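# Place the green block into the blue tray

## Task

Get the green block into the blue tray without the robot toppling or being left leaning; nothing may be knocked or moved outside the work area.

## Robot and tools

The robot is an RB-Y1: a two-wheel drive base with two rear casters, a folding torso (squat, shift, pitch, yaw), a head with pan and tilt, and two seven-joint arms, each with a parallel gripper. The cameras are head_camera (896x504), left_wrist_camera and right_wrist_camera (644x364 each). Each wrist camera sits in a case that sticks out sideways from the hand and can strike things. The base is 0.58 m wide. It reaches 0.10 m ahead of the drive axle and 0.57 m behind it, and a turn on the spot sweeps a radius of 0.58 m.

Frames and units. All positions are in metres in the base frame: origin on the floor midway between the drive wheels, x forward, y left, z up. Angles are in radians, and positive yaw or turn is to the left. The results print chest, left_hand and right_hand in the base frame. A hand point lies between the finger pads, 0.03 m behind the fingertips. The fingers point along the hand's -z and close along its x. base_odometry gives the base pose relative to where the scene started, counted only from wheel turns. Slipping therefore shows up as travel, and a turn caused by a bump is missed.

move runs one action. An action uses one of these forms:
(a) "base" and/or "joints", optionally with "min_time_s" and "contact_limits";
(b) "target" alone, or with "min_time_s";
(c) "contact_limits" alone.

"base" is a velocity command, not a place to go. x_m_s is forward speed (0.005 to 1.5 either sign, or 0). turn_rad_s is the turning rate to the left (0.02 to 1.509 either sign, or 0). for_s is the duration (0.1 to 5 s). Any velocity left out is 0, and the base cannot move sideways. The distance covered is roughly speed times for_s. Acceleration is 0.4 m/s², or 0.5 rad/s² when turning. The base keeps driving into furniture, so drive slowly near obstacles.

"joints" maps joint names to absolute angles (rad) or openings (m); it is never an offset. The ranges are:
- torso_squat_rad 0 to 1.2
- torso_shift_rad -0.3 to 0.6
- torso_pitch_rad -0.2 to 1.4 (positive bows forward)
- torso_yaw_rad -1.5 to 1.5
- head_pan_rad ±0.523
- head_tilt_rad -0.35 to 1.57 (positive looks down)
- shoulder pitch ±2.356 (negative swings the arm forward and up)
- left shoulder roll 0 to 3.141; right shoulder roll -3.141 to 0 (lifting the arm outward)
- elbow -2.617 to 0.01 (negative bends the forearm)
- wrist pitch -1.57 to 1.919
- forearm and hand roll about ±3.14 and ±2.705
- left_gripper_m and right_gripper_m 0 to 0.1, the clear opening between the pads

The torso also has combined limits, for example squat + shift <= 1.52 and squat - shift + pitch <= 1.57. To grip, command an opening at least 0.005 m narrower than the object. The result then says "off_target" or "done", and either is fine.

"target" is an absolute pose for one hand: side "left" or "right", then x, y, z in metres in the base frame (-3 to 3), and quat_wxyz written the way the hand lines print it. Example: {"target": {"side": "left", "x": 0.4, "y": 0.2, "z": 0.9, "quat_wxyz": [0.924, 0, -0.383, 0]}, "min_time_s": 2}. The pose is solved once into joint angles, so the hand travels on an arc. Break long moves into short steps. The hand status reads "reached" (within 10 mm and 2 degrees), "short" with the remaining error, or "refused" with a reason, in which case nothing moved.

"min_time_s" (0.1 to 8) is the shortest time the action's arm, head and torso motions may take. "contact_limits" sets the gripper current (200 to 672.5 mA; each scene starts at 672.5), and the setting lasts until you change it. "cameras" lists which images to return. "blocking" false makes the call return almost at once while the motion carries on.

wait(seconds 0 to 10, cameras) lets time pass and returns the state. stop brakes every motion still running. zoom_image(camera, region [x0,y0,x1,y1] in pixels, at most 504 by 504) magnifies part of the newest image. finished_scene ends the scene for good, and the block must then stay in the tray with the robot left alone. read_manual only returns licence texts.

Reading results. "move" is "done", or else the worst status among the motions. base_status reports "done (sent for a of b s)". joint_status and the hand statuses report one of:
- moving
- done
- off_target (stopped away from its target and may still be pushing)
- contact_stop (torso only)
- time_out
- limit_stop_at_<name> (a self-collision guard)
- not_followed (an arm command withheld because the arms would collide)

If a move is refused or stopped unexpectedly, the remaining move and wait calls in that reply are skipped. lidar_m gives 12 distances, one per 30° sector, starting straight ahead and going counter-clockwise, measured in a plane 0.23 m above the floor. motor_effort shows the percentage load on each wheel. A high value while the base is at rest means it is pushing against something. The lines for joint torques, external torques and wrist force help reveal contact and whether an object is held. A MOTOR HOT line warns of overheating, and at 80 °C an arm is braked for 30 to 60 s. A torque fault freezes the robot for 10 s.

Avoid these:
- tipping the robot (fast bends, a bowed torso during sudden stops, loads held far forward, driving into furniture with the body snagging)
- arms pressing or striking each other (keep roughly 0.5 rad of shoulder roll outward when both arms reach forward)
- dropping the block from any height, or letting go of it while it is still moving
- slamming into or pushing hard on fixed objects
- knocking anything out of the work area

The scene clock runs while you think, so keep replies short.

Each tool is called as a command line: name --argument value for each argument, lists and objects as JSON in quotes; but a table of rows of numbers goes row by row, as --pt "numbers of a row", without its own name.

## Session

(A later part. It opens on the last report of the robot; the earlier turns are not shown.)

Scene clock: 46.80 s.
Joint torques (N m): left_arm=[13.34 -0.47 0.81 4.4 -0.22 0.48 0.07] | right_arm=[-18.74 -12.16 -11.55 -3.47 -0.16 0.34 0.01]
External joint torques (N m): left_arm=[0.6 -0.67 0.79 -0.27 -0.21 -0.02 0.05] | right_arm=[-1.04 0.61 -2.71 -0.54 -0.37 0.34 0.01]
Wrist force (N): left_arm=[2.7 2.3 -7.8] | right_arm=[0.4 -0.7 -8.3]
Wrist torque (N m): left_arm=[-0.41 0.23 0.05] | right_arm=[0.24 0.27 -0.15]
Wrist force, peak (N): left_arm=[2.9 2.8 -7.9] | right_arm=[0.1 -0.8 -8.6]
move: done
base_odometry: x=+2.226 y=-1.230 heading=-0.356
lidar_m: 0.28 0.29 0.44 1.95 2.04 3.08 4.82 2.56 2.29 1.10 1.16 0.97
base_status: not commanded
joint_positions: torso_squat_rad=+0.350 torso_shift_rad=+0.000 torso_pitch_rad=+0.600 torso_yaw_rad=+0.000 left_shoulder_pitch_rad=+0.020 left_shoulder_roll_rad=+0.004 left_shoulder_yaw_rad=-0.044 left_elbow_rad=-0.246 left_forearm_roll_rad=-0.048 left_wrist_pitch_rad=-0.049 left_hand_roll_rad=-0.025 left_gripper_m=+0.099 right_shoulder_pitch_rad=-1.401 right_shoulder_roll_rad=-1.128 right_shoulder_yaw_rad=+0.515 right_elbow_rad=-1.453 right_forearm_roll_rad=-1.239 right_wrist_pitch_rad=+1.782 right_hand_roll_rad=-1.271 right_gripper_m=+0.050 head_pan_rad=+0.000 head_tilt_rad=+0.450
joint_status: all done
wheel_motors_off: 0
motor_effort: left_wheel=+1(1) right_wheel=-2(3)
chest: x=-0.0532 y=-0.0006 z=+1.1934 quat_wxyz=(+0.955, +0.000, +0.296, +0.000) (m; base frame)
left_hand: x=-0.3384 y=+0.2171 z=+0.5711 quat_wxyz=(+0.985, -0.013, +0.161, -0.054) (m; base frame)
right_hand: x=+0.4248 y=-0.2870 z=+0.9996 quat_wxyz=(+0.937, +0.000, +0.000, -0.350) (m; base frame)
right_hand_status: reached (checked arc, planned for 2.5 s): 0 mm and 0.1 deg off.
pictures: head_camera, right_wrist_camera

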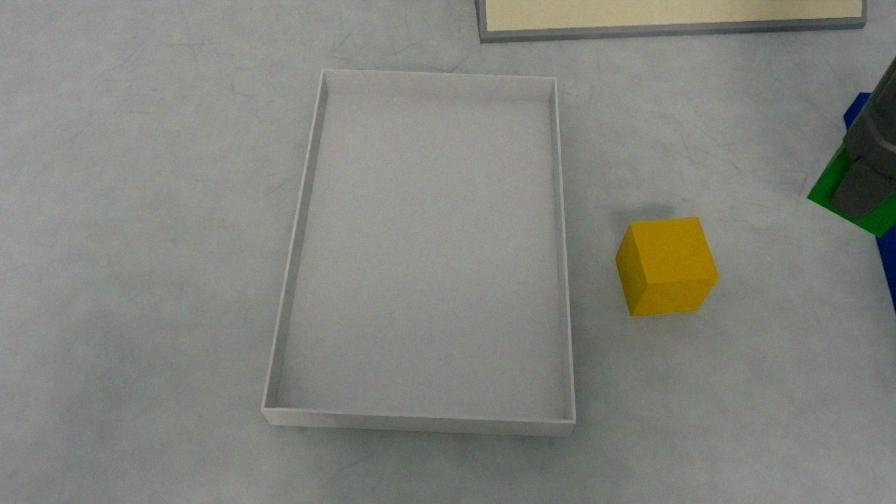

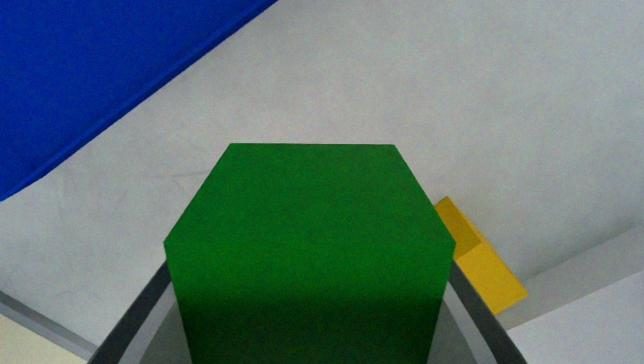

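move --joints '{"head_pan_rad":-0.4}'

move --target '{"side":"right","x":0.425,"y":-0.455,"z":1.0,"quat_wxyz":[0.937,0,0,-0.350]}' --min_time_s 3 --cameras '["head_camera","right_wrist_camera"]'

Scene clock: 47.90 s.
Joint torques (N m): left_arm=[13.62 -0.35 0.86 4.32 -0.19 0.5 0.15] | right_arm=[-18.43 -12.41 -11.85 -3.38 -0.21 0.32 -0.14]
External joint torques (N m): left_arm=[0.89 -0.55 0.85 -0.35 -0.18 0 0.14] | right_arm=[-0.74 0.37 -3.01 -0.45 -0.42 0.32 -0.14]
Wrist force (N): left_arm=[2.9 2.1 -7.3] | right_arm=[0.2 -0.8 -8.3]
Wrist torque (N m): left_arm=[-0.38 0.26 0.05] | right_arm=[0.26 0.25 -0.14]
Wrist force, peak (N): left_arm=[3.1 2.4 -8.1] | right_arm=[0.4 -0.8 -8.5]
move: done
base_odometry: x=+2.226 y=-1.230 heading=-0.356
lidar_m: 0.28 0.30 0.42 1.95 2.04 3.08 4.83 2.56 2.31 1.10 1.16 0.97
base_status: not commanded
joint_positions: torso_squat_rad=+0.350 torso_shift_rad=+0.000 torso_pitch_rad=+0.600 torso_yaw_rad=+0.000 left_shoulder_pitch_rad=+0.020 left_shoulder_roll_rad=+0.004 left_shoulder_yaw_rad=-0.044 left_elbow_rad=-0.246 left_forearm_roll_rad=-0.048 left_wrist_pitch_rad=-0.049 left_hand_roll_rad=-0.025 left_gripper_m=+0.099 right_shoulder_pitch_rad=-1.401 right_shoulder_roll_rad=-1.128 right_shoulder_yaw_rad=+0.515 right_elbow_rad=-1.453 right_forearm_roll_rad=-1.239 right_wrist_pitch_rad=+1.782 right_hand_roll_rad=-1.271 right_gripper_m=+0.050 head_pan_rad=-0.400 head_tilt_rad=+0.450
joint_status: all done
wheel_motors_off: 0
motor_effort: left_wheel=+1(1) right_wheel=-2(3)
chest: x=-0.0532 y=-0.0006 z=+1.1934 quat_wxyz=(+0.955, +0.000, +0.296, +0.000) (m; base frame)
left_hand: x=-0.3384 y=+0.2171 z=+0.5711 quat_wxyz=(+0.985, -0.013, +0.161, -0.054) (m; base frame)
right_hand: x=+0.4248 y=-0.2870 z=+0.9996 quat_wxyz=(+0.937, +0.000, +0.000, -0.350) (m; base frame)
pictures: none

Scene clock: 51.23 s.
Joint torques (N m): left_arm=[13.39 -0.57 0.6 4.38 -0.12 0.44 0.12] | right_arm=[-13.5 -17.01 -10.41 -1.86 -0.11 -0.49 0.7]
External joint torques (N m): left_arm=[0.65 -0.78 0.59 -0.3 -0.11 -0.06 0.1] | right_arm=[1.74 0.47 -2.78 0.6 -0.34 -0.47 0.7]
Wrist force (N): left_arm=[2.5 2.7 -7.6] | right_arm=[0.0 -1.0 -8.2]
Wrist torque (N m): left_arm=[-0.47 0.21 0.05] | right_arm=[0.25 0.20 -0.25]
Wrist force, peak (N): left_arm=[2.8 2.5 -8.0] | right_arm=[0.0 -0.8 -8.5]
move: done
base_odometry: x=+2.226 y=-1.230 heading=-0.356
lidar_m: 0.29 0.31 0.45 1.93 2.05 3.08 4.84 2.55 2.32 1.10 1.16 0.97
base_status: not commanded
joint_positions: torso_squat_rad=+0.350 torso_shift_rad=+0.000 torso_pitch_rad=+0.600 torso_yaw_rad=+0.000 left_shoulder_pitch_rad=+0.020 left_shoulder_roll_rad=+0.004 left_shoulder_yaw_rad=-0.044 left_elbow_rad=-0.246 left_forearm_roll_rad=-0.048 left_wrist_pitch_rad=-0.049 left_hand_roll_rad=-0.025 left_gripper_m=+0.099 right_shoulder_pitch_rad=-1.322 right_shoulder_roll_rad=-1.311 right_shoulder_yaw_rad=+0.442 right_elbow_rad=-1.050 right_forearm_roll_rad=-1.286 right_wrist_pitch_rad=+1.667 right_hand_roll_rad=-0.741 right_gripper_m=+0.050 head_pan_rad=-0.400 head_tilt_rad=+0.450
joint_status: all done
wheel_motors_off: 0
motor_effort: left_wheel=+1(1) right_wheel=-2(3)
chest: x=-0.0532 y=-0.0006 z=+1.1934 quat_wxyz=(+0.955, +0.000, +0.296, +0.000) (m; base frame)
left_hand: x=-0.3384 y=+0.2171 z=+0.5711 quat_wxyz=(+0.985, -0.013, +0.161, -0.054) (m; base frame)
right_hand: x=+0.4246 y=-0.4543 z=+0.9999 quat_wxyz=(+0.937, +0.000, -0.002, -0.350) (m; base frame)
right_hand_status: reached (checked arc, planned for 3.0 s): 1 mm and 0.2 deg off.
pictures: head_camera, right_wrist_camera

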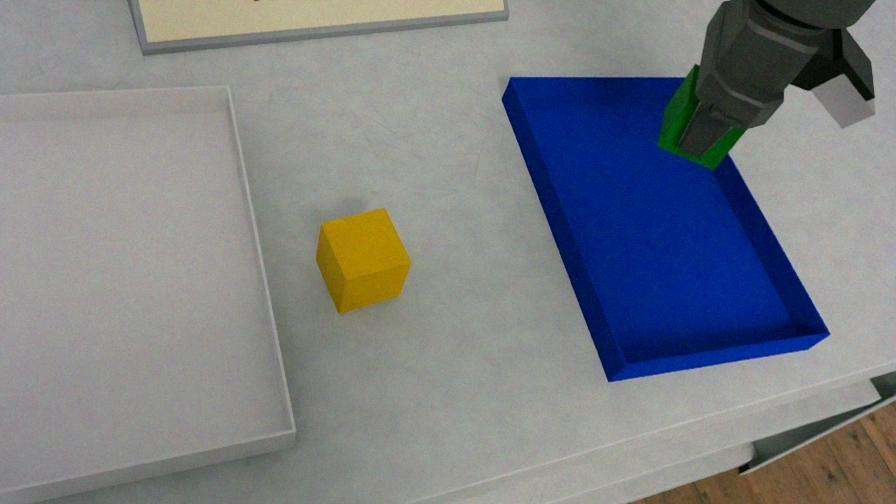

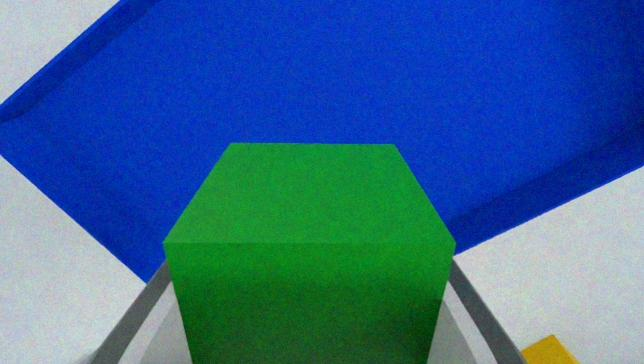

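move --target '{"side":"right","x":0.45,"y":-0.458,"z":0.95,"quat_wxyz":[0.937,0,0,-0.350]}' --min_time_s 2 --cameras '["head_camera","right_wrist_camera"]'

Scene clock: 53.93 s.
Joint torques (N m): left_arm=[13.48 -0.25 0.63 4.44 -0.27 0.51 0.02] | right_arm=[-18.2 -13.94 -4.06 -2.35 0.41 -0.31 0.57]
External joint torques (N m): left_arm=[0.74 -0.45 0.61 -0.24 -0.26 0.01 0.01] | right_arm=[-1.01 2.29 1.29 0.81 0.17 -0.28 0.57]
Wrist force (N): left_arm=[2.7 2.7 -7.2] | right_arm=[0.2 -0.9 -8.2]
Wrist torque (N m): left_arm=[-0.47 0.22 0.04] | right_arm=[0.24 0.26 -0.26]
Wrist force, peak (N): left_arm=[3.1 2.8 -8.1] | right_arm=[0.0 -0.7 -8.5]
move: done
base_odometry: x=+2.226 y=-1.230 heading=-0.356
lidar_m: 0.29 0.30 0.43 1.94 2.05 3.08 4.82 2.56 2.31 1.08 1.14 0.96
base_status: not commanded
joint_positions: torso_squat_rad=+0.350 torso_shift_rad=+0.000 torso_pitch_rad=+0.600 torso_yaw_rad=+0.000 left_shoulder_pitch_rad=+0.020 left_shoulder_roll_rad=+0.004 left_shoulder_yaw_rad=-0.044 left_elbow_rad=-0.246 left_forearm_roll_rad=-0.048 left_wrist_pitch_rad=-0.049 left_hand_roll_rad=-0.025 left_gripper_m=+0.099 right_shoulder_pitch_rad=-1.447 right_shoulder_roll_rad=-1.141 right_shoulder_yaw_rad=+0.515 right_elbow_rad=-0.710 right_forearm_roll_rad=-1.176 right_wrist_pitch_rad=+1.553 right_hand_roll_rad=-0.580 right_gripper_m=+0.050 head_pan_rad=-0.400 head_tilt_rad=+0.450
joint_status: all done
wheel_motors_off: 0
motor_effort: left_wheel=+1(1) right_wheel=-2(3)
chest: x=-0.0532 y=-0.0006 z=+1.1934 quat_wxyz=(+0.955, +0.000, +0.296, +0.000) (m; base frame)
left_hand: x=-0.3384 y=+0.2171 z=+0.5711 quat_wxyz=(+0.985, -0.013, +0.161, -0.054) (m; base frame)
right_hand: x=+0.4495 y=-0.4577 z=+0.9500 quat_wxyz=(+0.937, +0.000, -0.002, -0.350) (m; base frame)
right_hand_status: reached (checked arc, planned for 2.0 s): 1 mm and 0.2 deg off.
pictures: head_camera, right_wrist_camera

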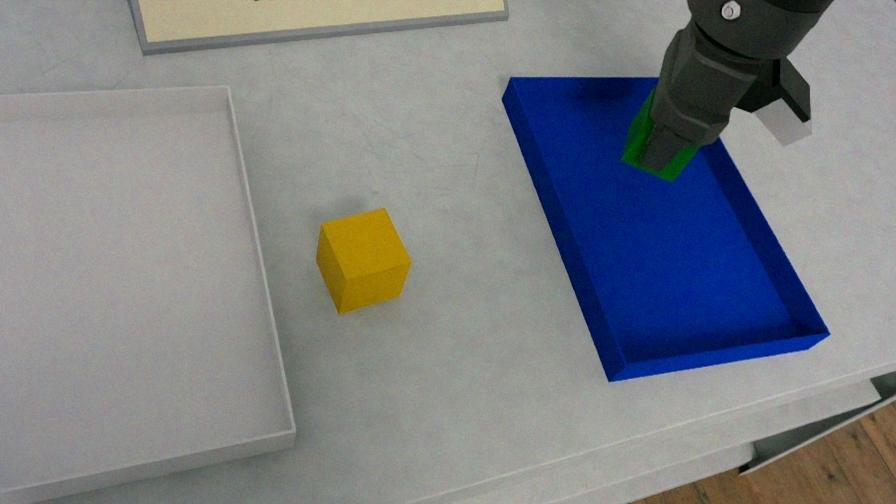

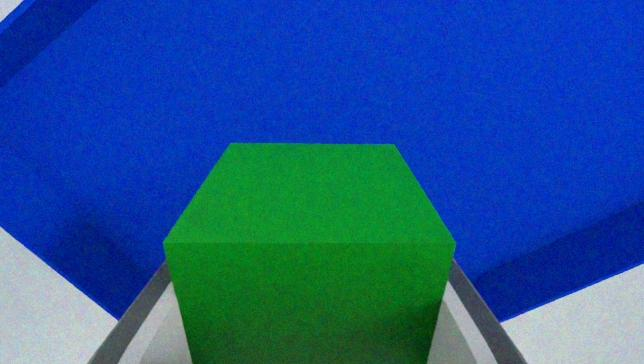

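move --target '{"side":"right","x":0.425,"y":-0.465,"z":0.95,"quat_wxyz":[0.937,0,0,-0.350]}' --min_time_s 1.5

move --target '{"side":"right","x":0.425,"y":-0.465,"z":0.92,"quat_wxyz":[0.937,0,0,-0.350]}' --min_time_s 2 --cameras '["head_camera","right_wrist_camera"]'

Scene clock: 57.27 s.
Joint torques (N m): left_arm=[13.44 -0.38 0.87 4.49 -0.21 0.48 0.04] | right_arm=[-13.74 -16.87 -9.29 -3.24 -0.05 0.3 -0.09]
External joint torques (N m): left_arm=[0.7 -0.59 0.86 -0.18 -0.19 -0.02 0.03] | right_arm=[1.71 0.93 -2.47 -0.59 -0.28 0.31 -0.09]
Wrist force (N): left_arm=[2.8 2.5 -7.8] | right_arm=[0.2 -0.9 -8.1]
Wrist torque (N m): left_arm=[-0.43 0.21 0.06] | right_arm=[0.21 0.24 -0.15]
Wrist force, peak (N): left_arm=[3.1 2.5 -8.0] | right_arm=[0.0 -1.0 -8.4]
move: done
base_odometry: x=+2.226 y=-1.230 heading=-0.356
lidar_m: 0.28 0.29 0.45 1.96 2.03 3.08 4.82 2.55 2.32 1.09 1.16 0.96
base_status: not commanded
joint_positions: torso_squat_rad=+0.350 torso_shift_rad=+0.000 torso_pitch_rad=+0.600 torso_yaw_rad=+0.000 left_shoulder_pitch_rad=+0.020 left_shoulder_roll_rad=+0.004 left_shoulder_yaw_rad=-0.044 left_elbow_rad=-0.246 left_forearm_roll_rad=-0.048 left_wrist_pitch_rad=-0.049 left_hand_roll_rad=-0.025 left_gripper_m=+0.099 right_shoulder_pitch_rad=-1.295 right_shoulder_roll_rad=-1.232 right_shoulder_yaw_rad=+0.464 right_elbow_rad=-0.916 right_forearm_roll_rad=-1.245 right_wrist_pitch_rad=+1.569 right_hand_roll_rad=-0.655 right_gripper_m=+0.050 head_pan_rad=-0.400 head_tilt_rad=+0.450
joint_status: all done
wheel_motors_off: 0
motor_effort: left_wheel=+1(1) right_wheel=-2(3)
chest: x=-0.0532 y=-0.0006 z=+1.1934 quat_wxyz=(+0.955, +0.000, +0.296, +0.000) (m; base frame)
left_hand: x=-0.3384 y=+0.2171 z=+0.5711 quat_wxyz=(+0.985, -0.013, +0.161, -0.054) (m; base frame)
right_hand: x=+0.4247 y=-0.4644 z=+0.9501 quat_wxyz=(+0.937, +0.000, +0.004, -0.349) (m; base frame)
right_hand_status: reached (checked arc, planned for 1.5 s): 1 mm and 0.5 deg off.
pictures: none

Scene clock: 59.60 s.
Joint torques (N m): left_arm=[13.43 -0.37 1.02 4.53 -0.13 0.49 0.06] | right_arm=[-14 -15.43 -5.61 -1.66 0.58 -0.46 0.65]
External joint torques (N m): left_arm=[0.69 -0.57 1.01 -0.15 -0.11 -0.01 0.05] | right_arm=[1.46 2.45 0.89 1.02 0.35 -0.44 0.65]
Wrist force (N): left_arm=[2.7 2.2 -7.4] | right_arm=[0.0 -0.7 -8.2]
Wrist torque (N m): left_arm=[-0.38 0.25 0.03] | right_arm=[0.18 0.21 -0.23]
Wrist force, peak (N): left_arm=[2.7 2.7 -8.1] | right_arm=[0.1 -0.7 -8.3]
move: done
base_odometry: x=+2.226 y=-1.230 heading=-0.356
lidar_m: 0.28 0.30 0.43 1.95 2.04 3.06 4.83 2.56 2.30 1.09 1.16 0.97
base_status: not commanded
joint_positions: torso_squat_rad=+0.350 torso_shift_rad=+0.000 torso_pitch_rad=+0.600 torso_yaw_rad=+0.000 left_shoulder_pitch_rad=+0.020 left_shoulder_roll_rad=+0.004 left_shoulder_yaw_rad=-0.044 left_elbow_rad=-0.246 left_forearm_roll_rad=-0.048 left_wrist_pitch_rad=-0.049 left_hand_roll_rad=-0.025 left_gripper_m=+0.099 right_shoulder_pitch_rad=-1.268 right_shoulder_roll_rad=-1.188 right_shoulder_yaw_rad=+0.475 right_elbow_rad=-0.870 right_forearm_roll_rad=-1.226 right_wrist_pitch_rad=+1.496 right_hand_roll_rad=-0.635 right_gripper_m=+0.050 head_pan_rad=-0.400 head_tilt_rad=+0.450
joint_status: all done
wheel_motors_off: 0
motor_effort: left_wheel=+1(1) right_wheel=-2(3)
chest: x=-0.0532 y=-0.0006 z=+1.1934 quat_wxyz=(+0.955, +0.000, +0.296, +0.000) (m; base frame)
left_hand: x=-0.3384 y=+0.2171 z=+0.5711 quat_wxyz=(+0.985, -0.013, +0.161, -0.054) (m; base frame)
right_hand: x=+0.4250 y=-0.4648 z=+0.9202 quat_wxyz=(+0.937, +0.000, +0.000, -0.350) (m; base frame)
right_hand_status: reached (checked arc, planned for 2.0 s): 0 mm and 0.1 deg off.
pictures: head_camera, right_wrist_camera

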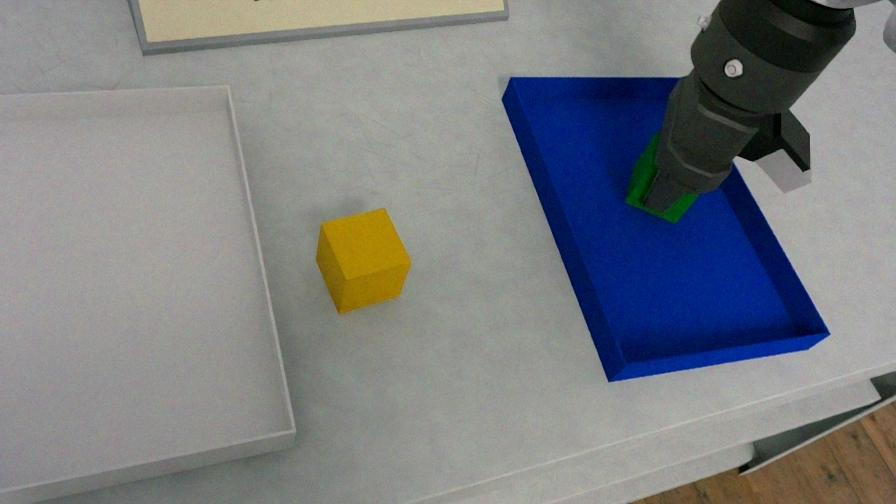

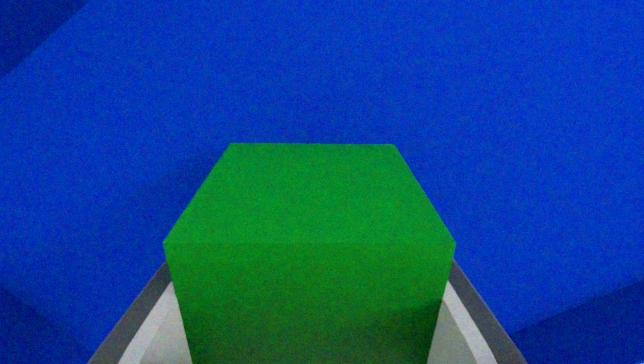

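Lower the last cm and release.

move --target '{"side":"right","x":0.425,"y":-0.465,"z":0.912,"quat_wxyz":[0.937,0,0,-0.350]}' --min_time_s 1.5

move --joints '{"right_gripper_m":0.075}' --cameras '["head_camera","right_wrist_camera"]'

move --target '{"side":"right","x":0.425,"y":-0.465,"z":1.03,"quat_wxyz":[0.937,0,0,-0.350]}' --min_time_s 2.5 --cameras '["head_camera","right_wrist_camera"]'

Scene clock: 61.60 s.
Joint torques (N m): left_arm=[13.72 0.02 1.08 4.46 -0.07 0.43 0.15] | right_arm=[-13.83 -15.27 -5.6 -1.72 0.56 -0.48 0.66]
External joint torques (N m): left_arm=[0.99 -0.19 1.06 -0.22 -0.06 -0.07 0.13] | right_arm=[1.68 2.57 0.76 0.97 0.32 -0.45 0.66]
Wrist force (N): left_arm=[2.9 2.4 -7.4] | right_arm=[0.1 -0.8 -8.3]
Wrist torque (N m): left_arm=[-0.43 0.24 0.06] | right_arm=[0.20 0.25 -0.23]
Wrist force, peak (N): left_arm=[2.9 2.9 -7.9] | right_arm=[0.2 -0.7 -8.4]
move: done
base_odometry: x=+2.226 y=-1.230 heading=-0.356
lidar_m: 0.27 0.29 0.44 1.96 2.03 3.07 4.82 2.55 2.33 1.10 1.16 0.97
base_status: not commanded
joint_positions: torso_squat_rad=+0.350 torso_shift_rad=+0.000 torso_pitch_rad=+0.600 torso_yaw_rad=+0.000 left_shoulder_pitch_rad=+0.020 left_shoulder_roll_rad=+0.004 left_shoulder_yaw_rad=-0.044 left_elbow_rad=-0.246 left_forearm_roll_rad=-0.048 left_wrist_pitch_rad=-0.049 left_hand_roll_rad=-0.025 left_gripper_m=+0.099 right_shoulder_pitch_rad=-1.266 right_shoulder_roll_rad=-1.173 right_shoulder_yaw_rad=+0.479 right_elbow_rad=-0.850 right_forearm_roll_rad=-1.220 right_wrist_pitch_rad=+1.479 right_hand_roll_rad=-0.626 right_gripper_m=+0.050 head_pan_rad=-0.400 head_tilt_rad=+0.450
joint_status: all done
wheel_motors_off: 0
motor_effort: left_wheel=+1(1) right_wheel=-2(3)
chest: x=-0.0532 y=-0.0006 z=+1.1934 quat_wxyz=(+0.955, +0.000, +0.296, +0.000) (m; base frame)
left_hand: x=-0.3384 y=+0.2171 z=+0.5711 quat_wxyz=(+0.985, -0.013, +0.161, -0.054) (m; base frame)
right_hand: x=+0.4249 y=-0.4648 z=+0.9123 quat_wxyz=(+0.937, +0.000, +0.000, -0.350) (m; base frame)
right_hand_status: reached (checked arc, planned for 1.5 s): 0 mm and 0.0 deg off.
pictures: none

Scene clock: 62.37 s.
Joint torques (N m): left_arm=[13.47 -0.36 0.89 4.4 -0.12 0.48 0.2] | right_arm=[-13.45 -15.26 -5.3 -1.75 0.42 -0.29 0.77]
External joint torques (N m): left_arm=[0.74 -0.56 0.88 -0.28 -0.1 -0.02 0.19] | right_arm=[2.05 2.58 1.06 0.95 0.19 -0.26 0.77]
Wrist force (N): left_arm=[2.7 2.4 -7.4] | right_arm=[0.0 -0.7 -7.4]
Wrist torque (N m): left_arm=[-0.41 0.23 0.05] | right_arm=[0.20 0.23 -0.23]
Wrist force, peak (N): left_arm=[2.8 2.6 -7.8] | right_arm=[0.1 -0.8 -8.2]
move: done
base_odometry: x=+2.226 y=-1.230 heading=-0.356
lidar_m: 0.27 0.29 0.43 1.94 2.06 3.08 4.83 2.53 2.32 1.10 1.15 0.97
base_status: not commanded
joint_positions: torso_squat_rad=+0.350 torso_shift_rad=+0.000 torso_pitch_rad=+0.600 torso_yaw_rad=+0.000 left_shoulder_pitch_rad=+0.020 left_shoulder_roll_rad=+0.004 left_shoulder_yaw_rad=-0.044 left_elbow_rad=-0.246 left_forearm_roll_rad=-0.048 left_wrist_pitch_rad=-0.049 left_hand_roll_rad=-0.025 left_gripper_m=+0.099 right_shoulder_pitch_rad=-1.266 right_shoulder_roll_rad=-1.173 right_shoulder_yaw_rad=+0.479 right_elbow_rad=-0.850 right_forearm_roll_rad=-1.220 right_wrist_pitch_rad=+1.479 right_hand_roll_rad=-0.626 right_gripper_m=+0.075 head_pan_rad=-0.400 head_tilt_rad=+0.450
joint_status: all done
wheel_motors_off: 0
motor_effort: left_wheel=+1(1) right_wheel=-2(3)
chest: x=-0.0532 y=-0.0006 z=+1.1934 quat_wxyz=(+0.955, +0.000, +0.296, +0.000) (m; base frame)
left_hand: x=-0.3384 y=+0.2171 z=+0.5711 quat_wxyz=(+0.985, -0.013, +0.161, -0.054) (m; base frame)
right_hand: x=+0.4249 y=-0.4648 z=+0.9123 quat_wxyz=(+0.937, +0.000, +0.000, -0.350) (m; base frame)
pictures: head_camera, right_wrist_camera

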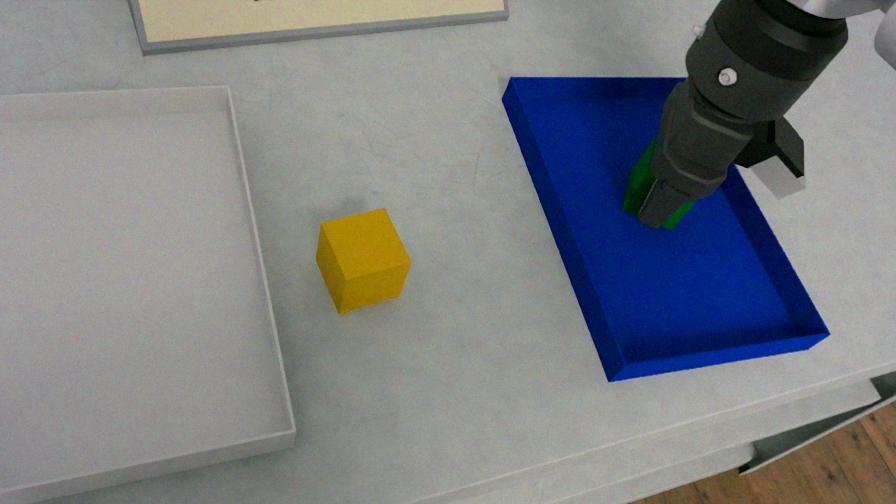

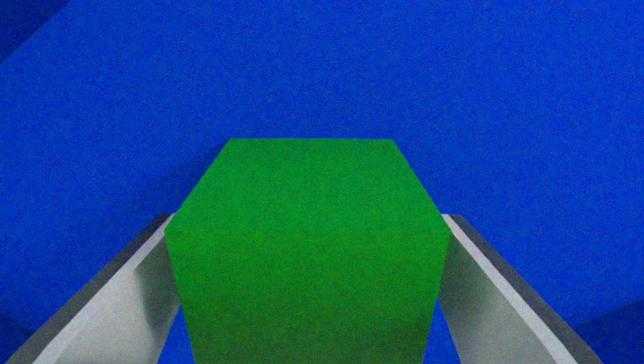

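Scene clock: 65.20 s.
Joint torques (N m): left_arm=[13.51 -0.27 0.71 4.48 -0.19 0.55 0.14] | right_arm=[-16.05 -16.01 -9.78 -2.97 -0.06 0.24 -0.11]
External joint torques (N m): left_arm=[0.77 -0.48 0.7 -0.2 -0.18 0.05 0.13] | right_arm=[-0.71 1.05 -2.56 -0.36 -0.29 0.25 -0.11]
Wrist force (N): left_arm=[2.7 2.3 -6.9] | right_arm=[-0.2 -0.9 -7.2]
Wrist torque (N m): left_arm=[-0.41 0.22 0.06] | right_arm=[0.24 0.19 -0.12]
Wrist force, peak (N): left_arm=[3.1 2.5 -8.0] | right_arm=[0.2 -0.7 -7.8]
move: done
base_odometry: x=+2.226 y=-1.230 heading=-0.356
lidar_m: 0.28 0.29 0.45 1.94 2.03 3.08 4.83 2.55 2.32 1.09 1.15 0.97
base_status: not commanded
joint_positions: torso_squat_rad=+0.350 torso_shift_rad=+0.000 torso_pitch_rad=+0.600 torso_yaw_rad=+0.000 left_shoulder_pitch_rad=+0.020 left_shoulder_roll_rad=+0.004 left_shoulder_yaw_rad=-0.044 left_elbow_rad=-0.246 left_forearm_roll_rad=-0.048 left_wrist_pitch_rad=-0.049 left_hand_roll_rad=-0.025 left_gripper_m=+0.099 right_shoulder_pitch_rad=-1.395 right_shoulder_roll_rad=-1.331 right_shoulder_yaw_rad=+0.437 right_elbow_rad=-0.993 right_forearm_roll_rad=-1.277 right_wrist_pitch_rad=+1.737 right_hand_roll_rad=-0.692 right_gripper_m=+0.075 head_pan_rad=-0.400 head_tilt_rad=+0.450
joint_status: all done
wheel_motors_off: 0
motor_effort: left_wheel=+1(1) right_wheel=-2(3)
chest: x=-0.0532 y=-0.0006 z=+1.1934 quat_wxyz=(+0.955, +0.000, +0.296, +0.000) (m; base frame)
left_hand: x=-0.3384 y=+0.2171 z=+0.5711 quat_wxyz=(+0.985, -0.013, +0.161, -0.054) (m; base frame)
right_hand: x=+0.4249 y=-0.4651 z=+1.0296 quat_wxyz=(+0.937, +0.000, +0.001, -0.350) (m; base frame)
right_hand_status: reached (checked arc, planned for 2.5 s): 0 mm and 0.1 deg off.
pictures: head_camera, right_wrist_camera

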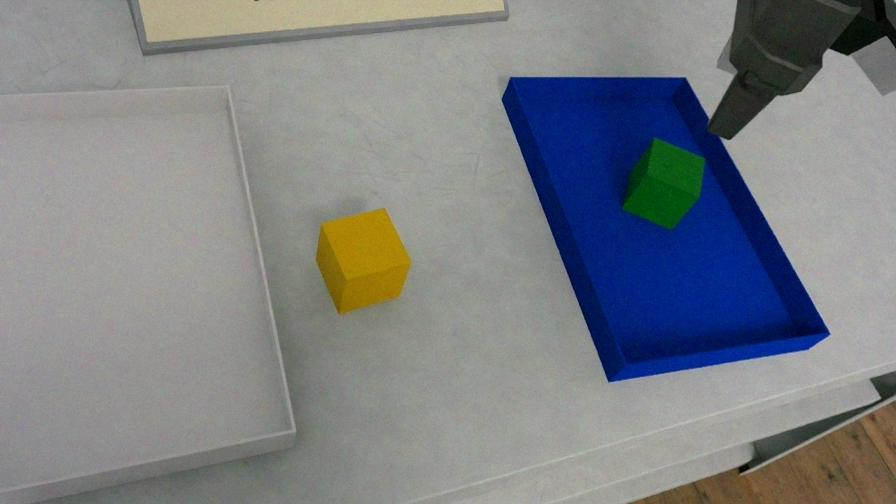

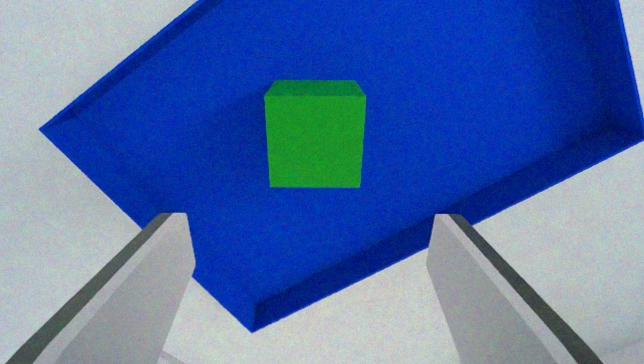

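finished_scene

The scene is finished: the task was done.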